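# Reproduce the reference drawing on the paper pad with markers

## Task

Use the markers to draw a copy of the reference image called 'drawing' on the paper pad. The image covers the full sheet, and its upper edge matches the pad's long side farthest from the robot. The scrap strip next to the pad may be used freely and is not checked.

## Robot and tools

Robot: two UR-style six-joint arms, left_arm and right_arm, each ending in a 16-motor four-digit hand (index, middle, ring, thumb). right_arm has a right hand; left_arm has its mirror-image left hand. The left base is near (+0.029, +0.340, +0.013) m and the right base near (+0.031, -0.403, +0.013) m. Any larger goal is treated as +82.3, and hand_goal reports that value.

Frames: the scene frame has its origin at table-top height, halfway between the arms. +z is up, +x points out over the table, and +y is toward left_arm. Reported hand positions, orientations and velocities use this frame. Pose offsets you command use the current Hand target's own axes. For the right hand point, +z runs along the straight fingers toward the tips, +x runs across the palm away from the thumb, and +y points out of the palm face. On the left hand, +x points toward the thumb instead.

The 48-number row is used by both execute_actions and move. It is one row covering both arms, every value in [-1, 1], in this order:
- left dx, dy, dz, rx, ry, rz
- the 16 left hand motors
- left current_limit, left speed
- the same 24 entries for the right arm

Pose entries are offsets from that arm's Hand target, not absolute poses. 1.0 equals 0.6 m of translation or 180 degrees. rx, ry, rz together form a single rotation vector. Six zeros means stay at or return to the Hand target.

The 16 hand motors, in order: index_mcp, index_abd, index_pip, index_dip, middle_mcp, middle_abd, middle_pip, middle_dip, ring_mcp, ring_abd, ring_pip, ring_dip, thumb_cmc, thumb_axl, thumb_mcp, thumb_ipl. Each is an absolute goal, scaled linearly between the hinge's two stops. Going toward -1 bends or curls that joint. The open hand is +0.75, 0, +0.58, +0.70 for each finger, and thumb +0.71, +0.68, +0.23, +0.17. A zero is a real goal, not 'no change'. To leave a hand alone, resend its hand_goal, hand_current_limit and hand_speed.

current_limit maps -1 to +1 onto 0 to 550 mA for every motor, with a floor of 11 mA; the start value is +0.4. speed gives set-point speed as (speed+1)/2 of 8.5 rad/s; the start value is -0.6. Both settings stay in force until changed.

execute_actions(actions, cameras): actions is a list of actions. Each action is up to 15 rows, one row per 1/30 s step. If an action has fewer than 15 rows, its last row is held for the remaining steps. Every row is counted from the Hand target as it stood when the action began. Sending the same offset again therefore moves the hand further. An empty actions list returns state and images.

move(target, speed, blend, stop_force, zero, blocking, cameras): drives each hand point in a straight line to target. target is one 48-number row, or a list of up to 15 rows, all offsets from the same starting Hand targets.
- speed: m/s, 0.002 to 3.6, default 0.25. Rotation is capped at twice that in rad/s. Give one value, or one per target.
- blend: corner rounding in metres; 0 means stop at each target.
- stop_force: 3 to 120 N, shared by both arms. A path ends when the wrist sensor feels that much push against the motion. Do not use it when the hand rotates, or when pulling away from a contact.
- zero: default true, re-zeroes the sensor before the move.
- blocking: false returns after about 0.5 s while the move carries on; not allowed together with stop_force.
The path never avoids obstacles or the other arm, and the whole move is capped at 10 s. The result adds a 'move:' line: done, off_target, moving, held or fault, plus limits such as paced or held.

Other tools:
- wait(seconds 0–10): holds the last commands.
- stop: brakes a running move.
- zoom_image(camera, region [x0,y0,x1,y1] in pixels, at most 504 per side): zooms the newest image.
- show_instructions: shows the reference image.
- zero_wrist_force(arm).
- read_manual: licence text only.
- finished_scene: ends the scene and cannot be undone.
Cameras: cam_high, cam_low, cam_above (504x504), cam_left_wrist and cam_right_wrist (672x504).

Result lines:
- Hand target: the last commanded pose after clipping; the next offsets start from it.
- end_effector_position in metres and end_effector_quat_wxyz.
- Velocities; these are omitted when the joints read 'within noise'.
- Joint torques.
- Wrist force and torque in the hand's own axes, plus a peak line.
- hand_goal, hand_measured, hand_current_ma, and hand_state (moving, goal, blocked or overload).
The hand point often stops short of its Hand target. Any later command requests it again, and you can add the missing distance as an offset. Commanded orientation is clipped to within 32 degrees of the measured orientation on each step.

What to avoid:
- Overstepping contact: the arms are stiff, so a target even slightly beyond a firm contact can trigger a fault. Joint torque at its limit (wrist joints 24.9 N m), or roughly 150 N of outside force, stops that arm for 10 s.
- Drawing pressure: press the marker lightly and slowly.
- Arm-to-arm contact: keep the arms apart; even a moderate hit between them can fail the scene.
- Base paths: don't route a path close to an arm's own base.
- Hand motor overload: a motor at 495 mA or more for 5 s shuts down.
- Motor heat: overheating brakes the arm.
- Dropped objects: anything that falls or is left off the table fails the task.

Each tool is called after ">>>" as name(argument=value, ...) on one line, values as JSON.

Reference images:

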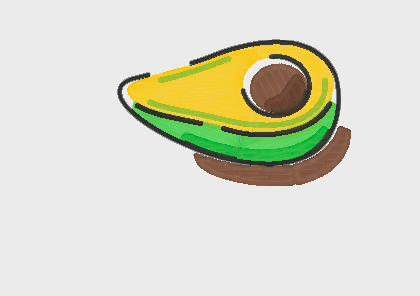

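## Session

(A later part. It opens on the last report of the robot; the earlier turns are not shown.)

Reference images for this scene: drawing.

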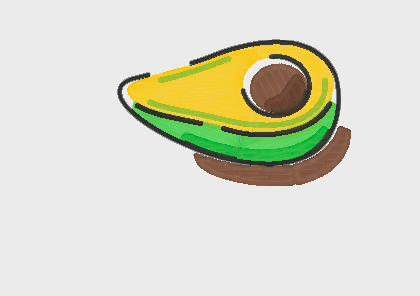

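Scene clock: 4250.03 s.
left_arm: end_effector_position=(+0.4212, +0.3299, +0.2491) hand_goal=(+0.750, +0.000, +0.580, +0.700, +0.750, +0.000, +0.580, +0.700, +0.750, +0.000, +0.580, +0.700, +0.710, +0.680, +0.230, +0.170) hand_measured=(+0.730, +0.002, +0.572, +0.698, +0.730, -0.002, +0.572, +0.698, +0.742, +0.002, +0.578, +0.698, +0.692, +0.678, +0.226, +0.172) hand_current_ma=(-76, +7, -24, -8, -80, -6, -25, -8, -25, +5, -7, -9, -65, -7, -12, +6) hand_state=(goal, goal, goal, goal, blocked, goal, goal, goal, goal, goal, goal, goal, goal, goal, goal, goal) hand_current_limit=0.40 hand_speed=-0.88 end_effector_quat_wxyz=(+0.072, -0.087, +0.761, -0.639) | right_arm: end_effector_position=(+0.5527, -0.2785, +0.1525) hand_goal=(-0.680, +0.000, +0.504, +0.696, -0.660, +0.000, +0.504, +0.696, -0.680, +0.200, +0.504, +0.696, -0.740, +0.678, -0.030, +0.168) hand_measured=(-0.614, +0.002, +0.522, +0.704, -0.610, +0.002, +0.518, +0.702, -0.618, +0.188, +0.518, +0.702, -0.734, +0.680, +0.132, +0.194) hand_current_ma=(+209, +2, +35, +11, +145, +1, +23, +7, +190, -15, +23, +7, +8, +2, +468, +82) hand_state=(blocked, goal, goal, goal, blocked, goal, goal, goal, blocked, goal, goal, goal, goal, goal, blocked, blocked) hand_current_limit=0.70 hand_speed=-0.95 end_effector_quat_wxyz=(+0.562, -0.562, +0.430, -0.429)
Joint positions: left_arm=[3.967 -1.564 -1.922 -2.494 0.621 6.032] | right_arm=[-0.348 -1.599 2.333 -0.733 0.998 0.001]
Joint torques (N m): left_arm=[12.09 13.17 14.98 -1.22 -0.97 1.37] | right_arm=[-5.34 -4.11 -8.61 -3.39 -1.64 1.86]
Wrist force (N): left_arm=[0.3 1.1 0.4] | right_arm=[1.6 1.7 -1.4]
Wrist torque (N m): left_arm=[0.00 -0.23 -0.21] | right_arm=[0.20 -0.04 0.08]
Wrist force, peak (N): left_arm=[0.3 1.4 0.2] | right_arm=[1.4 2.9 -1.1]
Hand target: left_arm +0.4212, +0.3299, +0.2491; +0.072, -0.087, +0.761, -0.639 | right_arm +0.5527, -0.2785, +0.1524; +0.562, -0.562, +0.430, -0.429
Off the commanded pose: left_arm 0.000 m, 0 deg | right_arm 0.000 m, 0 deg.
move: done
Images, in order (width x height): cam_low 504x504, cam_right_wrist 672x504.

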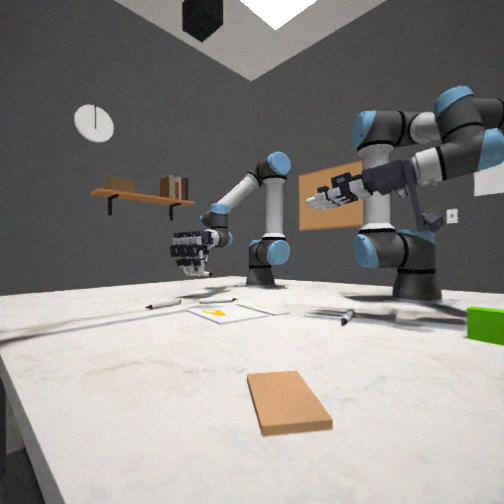

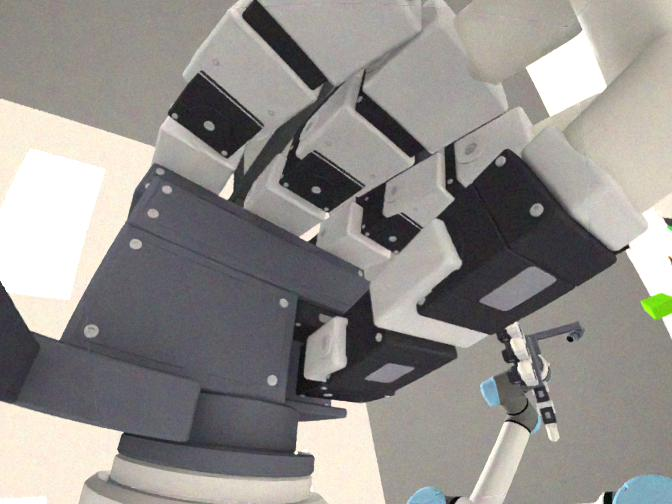

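>>> move(target=[0,0,0,0,0,0,0.75,0,0.58,0.70,0.75,0,0.58,0.70,0.75,0,0.58,0.70,0.71,0.68,0.23,0.17,0.4,-0.88,-0.5675,-0.0833,0.0633,0,-0.2489,0,-0.68,0,0.504,0.696,-0.66,0,0.504,0.696,-0.68,0.2,0.504,0.696,-0.74,0.678,-0.03,0.168,0.7,-0.95], speed=0.25)

>>> move(target=[0,0,0,0,0,0,0.75,0,0.58,0.70,0.75,0,0.58,0.70,0.75,0,0.58,0.70,0.71,0.68,0.23,0.17,0.4,-0.88,0,0,0,0,0,-0.5,-0.68,0,0.504,0.696,-0.66,0,0.504,0.696,-0.68,0.2,0.504,0.696,-0.74,0.678,-0.03,0.168,0.7,-0.95], speed=0.3, cameras=["cam_above","cam_high","cam_right_wrist"])

>>> zoom_image(camera="cam_high", region=[220, 160, 380, 320])

Scene clock: 4274.03 s.
left_arm: end_effector_position=(+0.4212, +0.3299, +0.2491) hand_goal=(+0.750, +0.000, +0.580, +0.700, +0.750, +0.000, +0.580, +0.700, +0.750, +0.000, +0.580, +0.700, +0.710, +0.680, +0.230, +0.170) hand_measured=(+0.730, +0.002, +0.572, +0.698, +0.730, -0.002, +0.572, +0.698, +0.742, +0.002, +0.578, +0.698, +0.692, +0.678, +0.226, +0.172) hand_current_ma=(-76, +7, -24, -8, -80, -6, -25, -8, -25, +5, -7, -9, -65, -7, -12, +6) hand_state=(goal, goal, goal, goal, blocked, goal, goal, goal, goal, goal, goal, goal, goal, goal, goal, goal) hand_current_limit=0.40 hand_speed=-0.88 end_effector_quat_wxyz=(+0.072, -0.087, +0.761, -0.639) | right_arm: end_effector_position=(+0.5002, +0.0600, +0.2028) hand_goal=(-0.680, +0.000, +0.504, +0.696, -0.660, +0.000, +0.504, +0.696, -0.680, +0.200, +0.504, +0.696, -0.740, +0.678, -0.030, +0.168) hand_measured=(-0.614, +0.002, +0.522, +0.704, -0.610, +0.002, +0.518, +0.702, -0.618, +0.188, +0.518, +0.702, -0.734, +0.680, +0.132, +0.194) hand_current_ma=(+209, +2, +35, +11, +144, +1, +23, +7, +188, -15, +23, +7, +8, +2, +467, +83) hand_state=(blocked, goal, goal, goal, blocked, goal, goal, goal, blocked, goal, goal, goal, goal, goal, blocked, blocked) hand_current_limit=0.70 hand_speed=-0.95 end_effector_quat_wxyz=(+0.683, -0.683, +0.183, -0.183)
Joint positions: left_arm=[3.967 -1.564 -1.922 -2.494 0.621 6.032] | right_arm=[0.254 -1.344 1.886 -0.542 0.819 0.002]
Joint torques (N m): left_arm=[11.21 13.54 14.85 -1.29 -1.09 1.44] | right_arm=[7.02 -16.03 -24.01 1.7 -1.68 -1.32]
Wrist force (N): left_arm=[-0.2 1.3 0.4] | right_arm=[1.6 2.1 -1.6]
Wrist torque (N m): left_arm=[0.03 -0.17 -0.25] | right_arm=[0.26 -0.06 0.18]
Wrist force, peak (N): left_arm=[0.1 1.3 0.4] | right_arm=[2.6 2.3 -2.0]
Hand target: left_arm +0.4212, +0.3299, +0.2491; +0.072, -0.087, +0.761, -0.639 | right_arm +0.5002, +0.0600, +0.2028; +0.683, -0.683, +0.183, -0.183
Off the commanded pose: left_arm 0.000 m, 0 deg | right_arm 0.000 m, 0 deg.
move: done

Scene clock: 4277.27 s.
left_arm: end_effector_position=(+0.4212, +0.3299, +0.2491) hand_goal=(+0.750, +0.000, +0.580, +0.700, +0.750, +0.000, +0.580, +0.700, +0.750, +0.000, +0.580, +0.700, +0.710, +0.680, +0.230, +0.170) hand_measured=(+0.730, +0.002, +0.572, +0.698, +0.730, -0.002, +0.572, +0.698, +0.742, +0.002, +0.578, +0.698, +0.692, +0.678, +0.226, +0.172) hand_current_ma=(-76, +7, -24, -8, -80, -6, -25, -8, -25, +5, -7, -9, -65, -7, -12, +6) hand_state=(goal, goal, goal, goal, blocked, goal, goal, goal, goal, goal, goal, goal, goal, goal, goal, goal) hand_current_limit=0.40 hand_speed=-0.88 end_effector_quat_wxyz=(+0.072, -0.087, +0.761, -0.639) | right_arm: end_effector_position=(+0.5002, +0.0600, +0.2028) hand_goal=(-0.680, +0.000, +0.504, +0.696, -0.660, +0.000, +0.504, +0.696, -0.680, +0.200, +0.504, +0.696, -0.740, +0.678, -0.030, +0.168) hand_measured=(-0.614, +0.006, +0.524, +0.704, -0.610, +0.006, +0.518, +0.702, -0.622, +0.194, +0.518, +0.702, -0.730, +0.680, +0.132, +0.194) hand_current_ma=(+209, +7, +39, +12, +141, +7, +23, +7, +178, -7, +23, +7, +16, +2, +468, +85) hand_state=(blocked, goal, goal, goal, blocked, goal, goal, goal, blocked, goal, goal, goal, goal, goal, blocked, blocked) hand_current_limit=0.70 hand_speed=-0.95 end_effector_quat_wxyz=(-0.354, +0.613, +0.353, +0.612)
Joint positions: left_arm=[3.967 -1.564 -1.922 -2.494 0.621 6.032] | right_arm=[0.463 -1.327 2.06 -0.733 1.027 -1.569]
Joint torques (N m): left_arm=[12.12 13.83 15.1 -1.25 -1.06 1.42] | right_arm=[7.43 -15.07 -9.32 -3.54 1.48 -1.95]
Wrist force (N): left_arm=[0.2 1.1 0.3] | right_arm=[-0.8 -0.2 0.0]
Wrist torque (N m): left_arm=[0.00 -0.23 -0.21] | right_arm=[-0.08 0.12 0.27]
Wrist force, peak (N): left_arm=[0.0 1.5 0.4] | right_arm=[1.7 2.1 -1.7]
Hand target: left_arm +0.4212, +0.3299, +0.2491; +0.072, -0.087, +0.761, -0.639 | right_arm +0.5002, +0.0600, +0.2028; -0.354, +0.613, +0.353, +0.612
Off the commanded pose: left_arm 0.000 m, 0 deg | right_arm 0.000 m, 0 deg.
move: done
Images, in order (width x height): cam_high 504x504, cam_above 504x504, cam_right_wrist 672x504.

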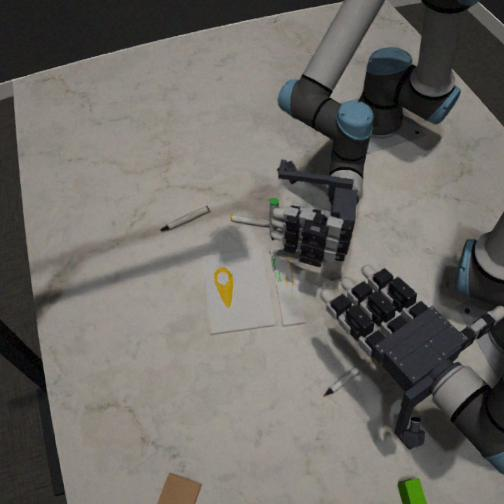

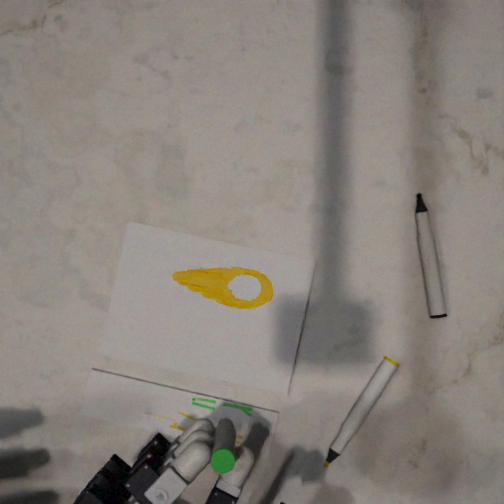

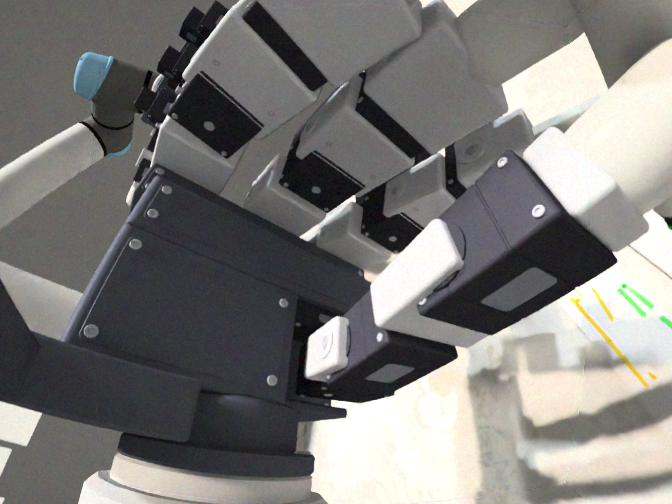

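Scaled by 3.150 from the camera's 504x504 image, which has a finer 720x720 frame.

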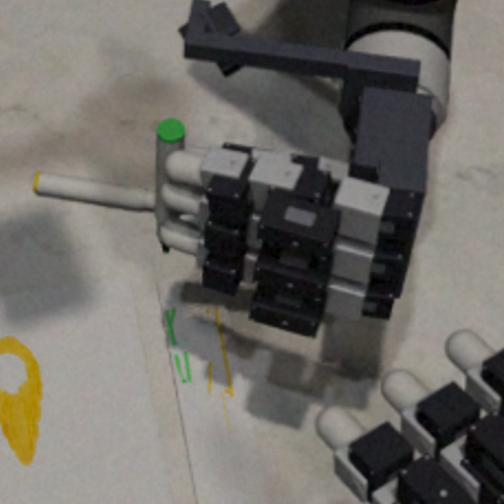

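>>> move(target=[0,0,0,0,0,0,0.75,0,0.58,0.70,0.75,0,0.58,0.70,0.75,0,0.58,0.70,0.71,0.68,0.23,0.17,0.4,-0.88,-0.1963,-0.05788,0.01841,0,0,0,-0.68,0,0.504,0.696,-0.66,0,0.504,0.696,-0.68,0.2,0.504,0.696,-0.74,0.678,-0.03,0.168,0.7,-0.95], speed=0.12)

>>> move(target=[0,0,0,0,0,0,0.75,0,0.58,0.70,0.75,0,0.58,0.70,0.75,0,0.58,0.70,0.71,0.68,0.23,0.17,0.4,-0.88,-0.0367,0,0,0,0,0,-0.68,0,0.504,0.696,-0.66,0,0.504,0.696,-0.68,0.2,0.504,0.696,-0.74,0.678,-0.03,0.168,0.7,-0.95], speed=0.006, stop_force=3)

Scene clock: 4292.77 s.
left_arm: end_effector_position=(+0.4212, +0.3299, +0.2491) hand_goal=(+0.750, +0.000, +0.580, +0.700, +0.750, +0.000, +0.580, +0.700, +0.750, +0.000, +0.580, +0.700, +0.710, +0.680, +0.230, +0.170) hand_measured=(+0.730, +0.002, +0.572, +0.698, +0.730, -0.002, +0.572, +0.698, +0.742, +0.002, +0.578, +0.698, +0.692, +0.678, +0.226, +0.172) hand_current_ma=(-76, +7, -24, -8, -80, -6, -25, -8, -25, +5, -7, -9, -65, -7, -12, +6) hand_state=(goal, goal, goal, goal, blocked, goal, goal, goal, goal, goal, goal, goal, goal, goal, goal, goal) hand_current_limit=0.40 hand_speed=-0.88 end_effector_quat_wxyz=(+0.072, -0.087, +0.761, -0.639) | right_arm: end_effector_position=(+0.4756, +0.0870, +0.0851) hand_goal=(-0.680, +0.000, +0.504, +0.696, -0.660, +0.000, +0.504, +0.696, -0.680, +0.200, +0.504, +0.696, -0.740, +0.678, -0.030, +0.168) hand_measured=(-0.614, +0.006, +0.524, +0.704, -0.610, +0.006, +0.518, +0.702, -0.622, +0.194, +0.518, +0.702, -0.730, +0.680, +0.132, +0.194) hand_current_ma=(+209, +8, +39, +12, +140, +7, +23, +7, +177, -6, +23, +7, +17, +2, +467, +85) hand_state=(blocked, goal, goal, goal, blocked, goal, goal, goal, blocked, goal, goal, goal, goal, goal, blocked, blocked) hand_current_limit=0.70 hand_speed=-0.95 end_effector_quat_wxyz=(-0.354, +0.613, +0.353, +0.612)
Joint positions: left_arm=[3.967 -1.564 -1.922 -2.494 0.621 6.032] | right_arm=[0.553 -1.069 2.12 -1.051 1.118 -1.569]
Joint torques (N m): left_arm=[11.81 14.37 14.92 -1.19 -1.12 1.37] | right_arm=[7.33 -19.73 -18.54 -3.43 1.5 1.58]
Wrist force (N): left_arm=[0.0 1.2 0.4] | right_arm=[-1.0 -0.1 -0.2]
Wrist torque (N m): left_arm=[0.01 -0.19 -0.23] | right_arm=[-0.06 0.14 0.25]
Wrist force, peak (N): left_arm=[0.4 1.3 0.6] | right_arm=[-1.9 -0.6 -0.4]
Hand target: left_arm +0.4212, +0.3299, +0.2491; +0.072, -0.087, +0.761, -0.639 | right_arm +0.4756, +0.0870, +0.0850; -0.354, +0.613, +0.353, +0.612
Off the commanded pose: left_arm 0.000 m, 0 deg | right_arm 0.000 m, 0 deg.
move: done

Scene clock: 4295.17 s.
left_arm: end_effector_position=(+0.4212, +0.3299, +0.2491) hand_goal=(+0.750, +0.000, +0.580, +0.700, +0.750, +0.000, +0.580, +0.700, +0.750, +0.000, +0.580, +0.700, +0.710, +0.680, +0.230, +0.170) hand_measured=(+0.730, +0.002, +0.572, +0.698, +0.730, -0.002, +0.572, +0.698, +0.742, +0.002, +0.578, +0.698, +0.692, +0.678, +0.226, +0.172) hand_current_ma=(-76, +7, -24, -8, -80, -6, -25, -8, -25, +5, -7, -9, -65, -7, -12, +6) hand_state=(goal, goal, goal, goal, blocked, goal, goal, goal, goal, goal, goal, goal, goal, goal, goal, goal) hand_current_limit=0.40 hand_speed=-0.88 end_effector_quat_wxyz=(+0.072, -0.087, +0.761, -0.639) | right_arm: end_effector_position=(+0.4756, +0.0870, +0.0772) hand_goal=(-0.680, +0.000, +0.504, +0.696, -0.660, +0.000, +0.504, +0.696, -0.680, +0.200, +0.504, +0.696, -0.740, +0.678, -0.030, +0.168) hand_measured=(-0.614, -0.004, +0.524, +0.704, -0.612, -0.002, +0.518, +0.702, -0.622, +0.186, +0.518, +0.702, -0.738, +0.680, +0.132, +0.196) hand_current_ma=(+209, -4, +39, +13, +138, -2, +23, +7, +177, -22, +23, +7, +3, +2, +467, +87) hand_state=(blocked, goal, goal, goal, blocked, goal, goal, goal, blocked, goal, goal, goal, goal, goal, blocked, blocked) hand_current_limit=0.70 hand_speed=-0.95 end_effector_quat_wxyz=(-0.354, +0.613, +0.353, +0.612)
Joint positions: left_arm=[3.967 -1.564 -1.922 -2.494 0.621 6.032] | right_arm=[0.554 -1.05 2.121 -1.072 1.118 -1.569]
Joint torques (N m): left_arm=[12.24 14.05 14.63 -1.24 -1.09 1.35] | right_arm=[7.26 -44 -16.28 1.55 1.4 1.42]
Wrist force (N): left_arm=[0.0 1.1 0.4] | right_arm=[0.9 0.1 -0.2]
Wrist torque (N m): left_arm=[0.01 -0.20 -0.23] | right_arm=[-0.06 0.03 0.10]
Wrist force, peak (N): left_arm=[0.1 1.4 0.5] | right_arm=[2.3 -0.1 -0.2]
Hand target: left_arm +0.4212, +0.3299, +0.2491; +0.072, -0.087, +0.761, -0.639 | right_arm +0.4756, +0.0870, +0.0772; -0.354, +0.613, +0.353, +0.612 (not the last commanded pose)
Off the commanded pose: left_arm 0.000 m, 0 deg | right_arm 0.014 m, 0 deg.
move: contact (right_arm)

>>> move(target=[[0,0,0,0,0,0,0.75,0,0.58,0.70,0.75,0,0.58,0.70,0.75,0,0.58,0.70,0.71,0.68,0.23,0.17,0.4,-0.88,-0.0007,0,0,0,0,0,-0.68,0,0.504,0.696,-0.66,0,0.504,0.696,-0.68,0.2,0.504,0.696,-0.74,0.678,-0.03,0.168,0.7,-0.95],[0,0,0,0,0,0,0.75,0,0.58,0.70,0.75,0,0.58,0.70,0.75,0,0.58,0.70,0.71,0.68,0.23,0.17,0.4,-0.88,-0.0007,0.017577,-0.049194,0,0,0,-0.68,0,0.504,0.696,-0.66,0,0.504,0.696,-0.68,0.2,0.504,0.696,-0.74,0.678,-0.03,0.168,0.7,-0.95],[0,0,0,0,0,0,0.75,0,0.58,0.70,0.75,0,0.58,0.70,0.75,0,0.58,0.70,0.71,0.68,0.23,0.17,0.4,-0.88,0.01,0.017577,-0.049194,0,0,0,-0.68,0,0.504,0.696,-0.66,0,0.504,0.696,-0.68,0.2,0.504,0.696,-0.74,0.678,-0.03,0.168,0.7,-0.95],[0,0,0,0,0,0,0.75,0,0.58,0.70,0.75,0,0.58,0.70,0.75,0,0.58,0.70,0.71,0.68,0.23,0.17,0.4,-0.88,0.01,0.008166,-0.052305,0,0,0,-0.68,0,0.504,0.696,-0.66,0,0.504,0.696,-0.68,0.2,0.504,0.696,-0.74,0.678,-0.03,0.168,0.7,-0.95],[0,0,0,0,0,0,0.75,0,0.58,0.70,0.75,0,0.58,0.70,0.75,0,0.58,0.70,0.71,0.68,0.23,0.17,0.4,-0.88,-0.0007,0.008166,-0.052305,0,0,0,-0.68,0,0.504,0.696,-0.66,0,0.504,0.696,-0.68,0.2,0.504,0.696,-0.74,0.678,-0.03,0.168,0.7,-0.95],[0,0,0,0,0,0,0.75,0,0.58,0.70,0.75,0,0.58,0.70,0.75,0,0.58,0.70,0.71,0.68,0.23,0.17,0.4,-0.88,-0.0007,-0.009439,-0.003095,0,0,0,-0.68,0,0.504,0.696,-0.66,0,0.504,0.696,-0.68,0.2,0.504,0.696,-0.74,0.678,-0.03,0.168,0.7,-0.95],[0,0,0,0,0,0,0.75,0,0.58,0.70,0.75,0,0.58,0.70,0.75,0,0.58,0.70,0.71,0.68,0.23,0.17,0.4,-0.88,0.01,-0.009439,-0.003095,0,0,0,-0.68,0,0.504,0.696,-0.66,0,0.504,0.696,-0.68,0.2,0.504,0.696,-0.74,0.678,-0.03,0.168,0.7,-0.95],[0,0,0,0,0,0,0.75,0,0.58,0.70,0.75,0,0.58,0.70,0.75,0,0.58,0.70,0.71,0.68,0.23,0.17,0.4,-0.88,0.01,-0.018877,-0.00619,0,0,0,-0.68,0,0.504,0.696,-0.66,0,0.504,0.696,-0.68,0.2,0.504,0.696,-0.74,0.678,-0.03,0.168,0.7,-0.95],[0,0,0,0,0,0,0.75,0,0.58,0.70,0.75,0,0.58,0.70,0.75,0,0.58,0.70,0.71,0.68,0.23,0.17,0.4,-0.88,-0.0007,-0.018877,-0.00619,0,0,0,-0.68,0,0.504,0.696,-0.66,0,0.504,0.696,-0.68,0.2,0.504,0.696,-0.74,0.678,-0.03,0.168,0.7,-0.95],[0,0,0,0,0,0,0.75,0,0.58,0.70,0.75,0,0.58,0.70,0.75,0,0.58,0.70,0.71,0.68,0.23,0.17,0.4,-0.88,-0.0007,-0.001245,-0.055417,0,0,0,-0.68,0,0.504,0.696,-0.66,0,0.504,0.696,-0.68,0.2,0.504,0.696,-0.74,0.678,-0.03,0.168,0.7,-0.95],[0,0,0,0,0,0,0.75,0,0.58,0.70,0.75,0,0.58,0.70,0.75,0,0.58,0.70,0.71,0.68,0.23,0.17,0.4,-0.88,0.01,-0.001245,-0.055417,0,0,0,-0.68,0,0.504,0.696,-0.66,0,0.504,0.696,-0.68,0.2,0.504,0.696,-0.74,0.678,-0.03,0.168,0.7,-0.95],[0,0,0,0,0,0,0.75,0,0.58,0.70,0.75,0,0.58,0.70,0.75,0,0.58,0.70,0.71,0.68,0.23,0.17,0.4,-0.88,0.1,-0.188845,-0.163717,0,0,0,-0.68,0,0.504,0.696,-0.66,0,0.504,0.696,-0.68,0.2,0.504,0.696,-0.74,0.678,-0.03,0.168,0.7,-0.95]], speed=0.1, cameras=["cam_above"])

>>> zoom_image(camera="cam_above", region=[184, 384, 264, 464])

Scene clock: 4337.33 s.
left_arm: end_effector_position=(+0.4212, +0.3299, +0.2491) hand_goal=(+0.750, +0.000, +0.580, +0.700, +0.750, +0.000, +0.580, +0.700, +0.750, +0.000, +0.580, +0.700, +0.710, +0.680, +0.230, +0.170) hand_measured=(+0.730, +0.002, +0.572, +0.698, +0.730, -0.002, +0.572, +0.698, +0.742, +0.002, +0.578, +0.698, +0.692, +0.678, +0.226, +0.172) hand_current_ma=(-76, +7, -24, -8, -80, -6, -25, -8, -25, +5, -7, -9, -65, -7, -12, +6) hand_state=(goal, goal, goal, goal, blocked, goal, goal, goal, goal, goal, goal, goal, goal, goal, goal, goal) hand_current_limit=0.40 hand_speed=-0.88 end_effector_quat_wxyz=(+0.072, -0.087, +0.761, -0.639) | right_arm: end_effector_position=(+0.3284, +0.0586, +0.1373) hand_goal=(-0.680, +0.000, +0.504, +0.696, -0.660, +0.000, +0.504, +0.696, -0.680, +0.200, +0.504, +0.696, -0.740, +0.678, -0.030, +0.168) hand_measured=(-0.624, +0.004, +0.534, +0.710, -0.614, +0.008, +0.518, +0.702, -0.630, +0.196, +0.524, +0.706, -0.732, +0.680, +0.132, +0.198) hand_current_ma=(+165, +5, +68, +24, +127, +10, +23, +8, +142, -3, +39, +14, +11, +2, +467, +103) hand_state=(blocked, goal, blocked, goal, blocked, goal, goal, goal, blocked, goal, blocked, goal, goal, goal, blocked, blocked) hand_current_limit=0.70 hand_speed=-0.95 end_effector_quat_wxyz=(-0.354, +0.613, +0.353, +0.612)
Joint positions: left_arm=[3.967 -1.564 -1.922 -2.494 0.621 6.032] | right_arm=[0.764 -1.366 2.374 -1.008 1.328 -1.57]
Joint torques (N m): left_arm=[11.55 13.66 14.58 -1.12 -1.38 1.46] | right_arm=[7.24 -31.83 -4.66 1.1 1.51 -0.8]
Wrist force (N): left_arm=[0.0 1.1 0.4] | right_arm=[-0.8 0.1 -0.5]
Wrist torque (N m): left_arm=[0.01 -0.20 -0.23] | right_arm=[-0.02 0.11 0.27]
Wrist force, peak (N): left_arm=[0.0 1.6 0.4] | right_arm=[2.7 -0.5 0.4]
Hand target: left_arm +0.4212, +0.3299, +0.2491; +0.072, -0.087, +0.761, -0.639 | right_arm +0.3284, +0.0586, +0.1373; -0.354, +0.613, +0.353, +0.612
Off the commanded pose: left_arm 0.000 m, 0 deg | right_arm 0.000 m, 0 deg.
move: done
Images, in order (width x height): cam_above 504x504.

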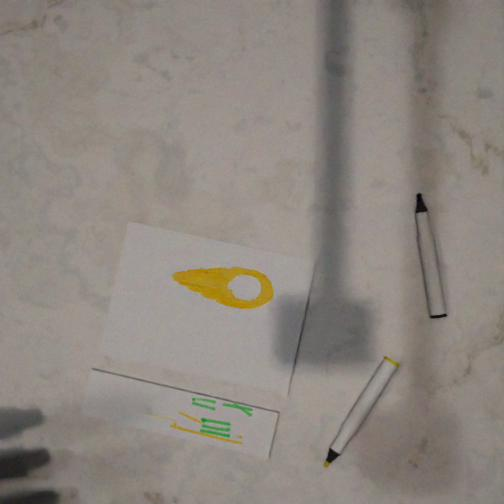

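Scaled by 6.300 from the camera's 504x504 image, which has a finer 720x720 frame.

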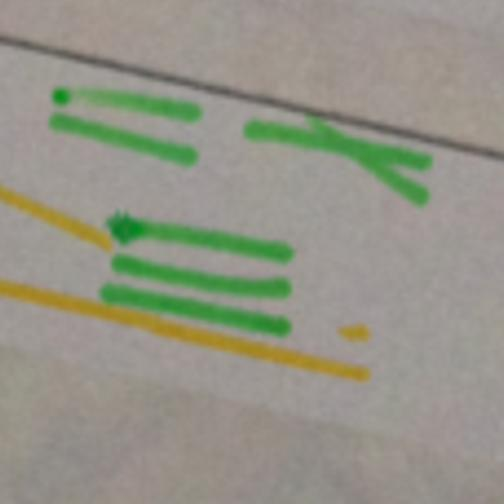

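>>> move(target=[[0,0,0,0,0,0,0.75,0,0.58,0.70,0.75,0,0.58,0.70,0.75,0,0.58,0.70,0.71,0.68,0.23,0.17,0.4,-0.88,-0.0928,0.375167,0.328818,0,0,0,-0.68,0,0.504,0.696,-0.66,0,0.504,0.696,-0.68,0.2,0.504,0.696,-0.74,0.678,-0.03,0.168,0.7,-0.95],[0,0,0,0,0,0,0.75,0,0.58,0.70,0.75,0,0.58,0.70,0.75,0,0.58,0.70,0.71,0.68,0.23,0.17,0.4,-0.88,-0.1007,0.375167,0.328818,0,0,0,-0.68,0,0.504,0.696,-0.66,0,0.504,0.696,-0.68,0.2,0.504,0.696,-0.74,0.678,-0.03,0.168,0.7,-0.95],[0,0,0,0,0,0,0.75,0,0.58,0.70,0.75,0,0.58,0.70,0.75,0,0.58,0.70,0.71,0.68,0.23,0.17,0.4,-0.88,-0.1007,0.374610,0.305103,0,0,0,-0.68,0,0.504,0.696,-0.66,0,0.504,0.696,-0.68,0.2,0.504,0.696,-0.74,0.678,-0.03,0.168,0.7,-0.95],[0,0,0,0,0,0,0.75,0,0.58,0.70,0.75,0,0.58,0.70,0.75,0,0.58,0.70,0.71,0.68,0.23,0.17,0.4,-0.88,-0.1007,0.378479,0.273749,0,0,0,-0.68,0,0.504,0.696,-0.66,0,0.504,0.696,-0.68,0.2,0.504,0.696,-0.74,0.678,-0.03,0.168,0.7,-0.95],[0,0,0,0,0,0,0.75,0,0.58,0.70,0.75,0,0.58,0.70,0.75,0,0.58,0.70,0.71,0.68,0.23,0.17,0.4,-0.88,-0.1007,0.380484,0.255367,0,0,0,-0.68,0,0.504,0.696,-0.66,0,0.504,0.696,-0.68,0.2,0.504,0.696,-0.74,0.678,-0.03,0.168,0.7,-0.95],[0,0,0,0,0,0,0.75,0,0.58,0.70,0.75,0,0.58,0.70,0.75,0,0.58,0.70,0.71,0.68,0.23,0.17,0.4,-0.88,-0.1007,0.386529,0.222879,0,0,0,-0.68,0,0.504,0.696,-0.66,0,0.504,0.696,-0.68,0.2,0.504,0.696,-0.74,0.678,-0.03,0.168,0.7,-0.95],[0,0,0,0,0,0,0.75,0,0.58,0.70,0.75,0,0.58,0.70,0.75,0,0.58,0.70,0.71,0.68,0.23,0.17,0.4,-0.88,-0.1007,0.402793,0.193748,0,0,0,-0.68,0,0.504,0.696,-0.66,0,0.504,0.696,-0.68,0.2,0.504,0.696,-0.74,0.678,-0.03,0.168,0.7,-0.95],[0,0,0,0,0,0,0.75,0,0.58,0.70,0.75,0,0.58,0.70,0.75,0,0.58,0.70,0.71,0.68,0.23,0.17,0.4,-0.88,-0.1007,0.417080,0.180318,0,0,0,-0.68,0,0.504,0.696,-0.66,0,0.504,0.696,-0.68,0.2,0.504,0.696,-0.74,0.678,-0.03,0.168,0.7,-0.95],[0,0,0,0,0,0,0.75,0,0.58,0.70,0.75,0,0.58,0.70,0.75,0,0.58,0.70,0.71,0.68,0.23,0.17,0.4,-0.88,-0.1007,0.432288,0.171745,0,0,0,-0.68,0,0.504,0.696,-0.66,0,0.504,0.696,-0.68,0.2,0.504,0.696,-0.74,0.678,-0.03,0.168,0.7,-0.95],[0,0,0,0,0,0,0.75,0,0.58,0.70,0.75,0,0.58,0.70,0.75,0,0.58,0.70,0.71,0.68,0.23,0.17,0.4,-0.88,-0.09,0.432288,0.171745,0,0,0,-0.68,0,0.504,0.696,-0.66,0,0.504,0.696,-0.68,0.2,0.504,0.696,-0.74,0.678,-0.03,0.168,0.7,-0.95],[0,0,0,0,0,0,0.75,0,0.58,0.70,0.75,0,0.58,0.70,0.75,0,0.58,0.70,0.71,0.68,0.23,0.17,0.4,-0.88,0.0001,0.0,0.0,0,0,0,-0.68,0,0.504,0.696,-0.66,0,0.504,0.696,-0.68,0.2,0.504,0.696,-0.74,0.678,-0.03,0.168,0.7,-0.95]], speed=[0.2,0.1,0.1,0.1,0.1,0.1,0.1,0.1,0.1,0.1,0.25], cameras=["cam_above"])

>>> zoom_image(camera="cam_above", region=[152, 232, 302, 382])

Scene clock: 4427.97 s.
left_arm: end_effector_position=(+0.4212, +0.3299, +0.2491) hand_goal=(+0.750, +0.000, +0.580, +0.700, +0.750, +0.000, +0.580, +0.700, +0.750, +0.000, +0.580, +0.700, +0.710, +0.680, +0.230, +0.170) hand_measured=(+0.730, +0.002, +0.572, +0.698, +0.730, -0.002, +0.572, +0.698, +0.742, +0.002, +0.578, +0.698, +0.692, +0.678, +0.226, +0.172) hand_current_ma=(-76, +7, -24, -8, -80, -6, -25, -8, -25, +5, -7, -9, -65, -7, -12, +6) hand_state=(goal, goal, goal, goal, blocked, goal, goal, goal, goal, goal, goal, goal, goal, goal, goal, goal) hand_current_limit=0.40 hand_speed=-0.88 end_effector_quat_wxyz=(+0.072, -0.087, +0.761, -0.639) | right_arm: end_effector_position=(+0.3284, +0.0586, +0.1373) hand_goal=(-0.680, +0.000, +0.504, +0.696, -0.660, +0.000, +0.504, +0.696, -0.680, +0.200, +0.504, +0.696, -0.740, +0.678, -0.030, +0.168) hand_measured=(-0.624, +0.004, +0.538, +0.712, -0.616, +0.008, +0.518, +0.702, -0.632, +0.196, +0.524, +0.706, -0.732, +0.680, +0.132, +0.198) hand_current_ma=(+165, +3, +77, +27, +123, +10, +23, +8, +133, -3, +39, +14, +11, +2, +467, +103) hand_state=(blocked, goal, blocked, goal, blocked, goal, goal, goal, blocked, goal, blocked, goal, goal, goal, blocked, blocked) hand_current_limit=0.70 hand_speed=-0.95 end_effector_quat_wxyz=(-0.354, +0.613, +0.353, +0.612)
Joint positions: left_arm=[3.967 -1.564 -1.922 -2.494 0.621 6.032] | right_arm=[0.764 -1.366 2.374 -1.008 1.328 -1.57]
Joint torques (N m): left_arm=[11.7 14.05 14.08 -1.14 -1.46 1.35] | right_arm=[7.56 -33.04 -19.01 0.95 1.44 -1.28]
Wrist force (N): left_arm=[0.1 1.2 0.3] | right_arm=[-0.8 -0.2 -0.3]
Wrist torque (N m): left_arm=[0.03 -0.22 -0.22] | right_arm=[-0.08 0.10 0.25]
Wrist force, peak (N): left_arm=[0.2 1.4 0.4] | right_arm=[2.7 -0.1 0.4]
Hand target: left_arm +0.4212, +0.3299, +0.2491; +0.072, -0.087, +0.761, -0.639 | right_arm +0.3284, +0.0586, +0.1374; -0.354, +0.613, +0.353, +0.612
Off the commanded pose: left_arm 0.000 m, 0 deg | right_arm 0.000 m, 0 deg.
move: done
Images, in order (width x height): cam_above 504x504.

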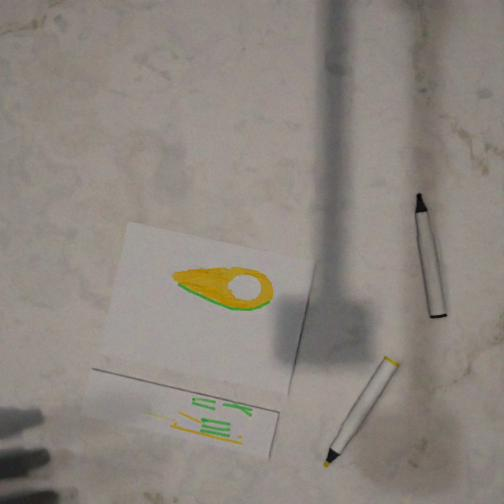

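Scaled by 3.360 from the camera's 504x504 image, which has a finer 720x720 frame.

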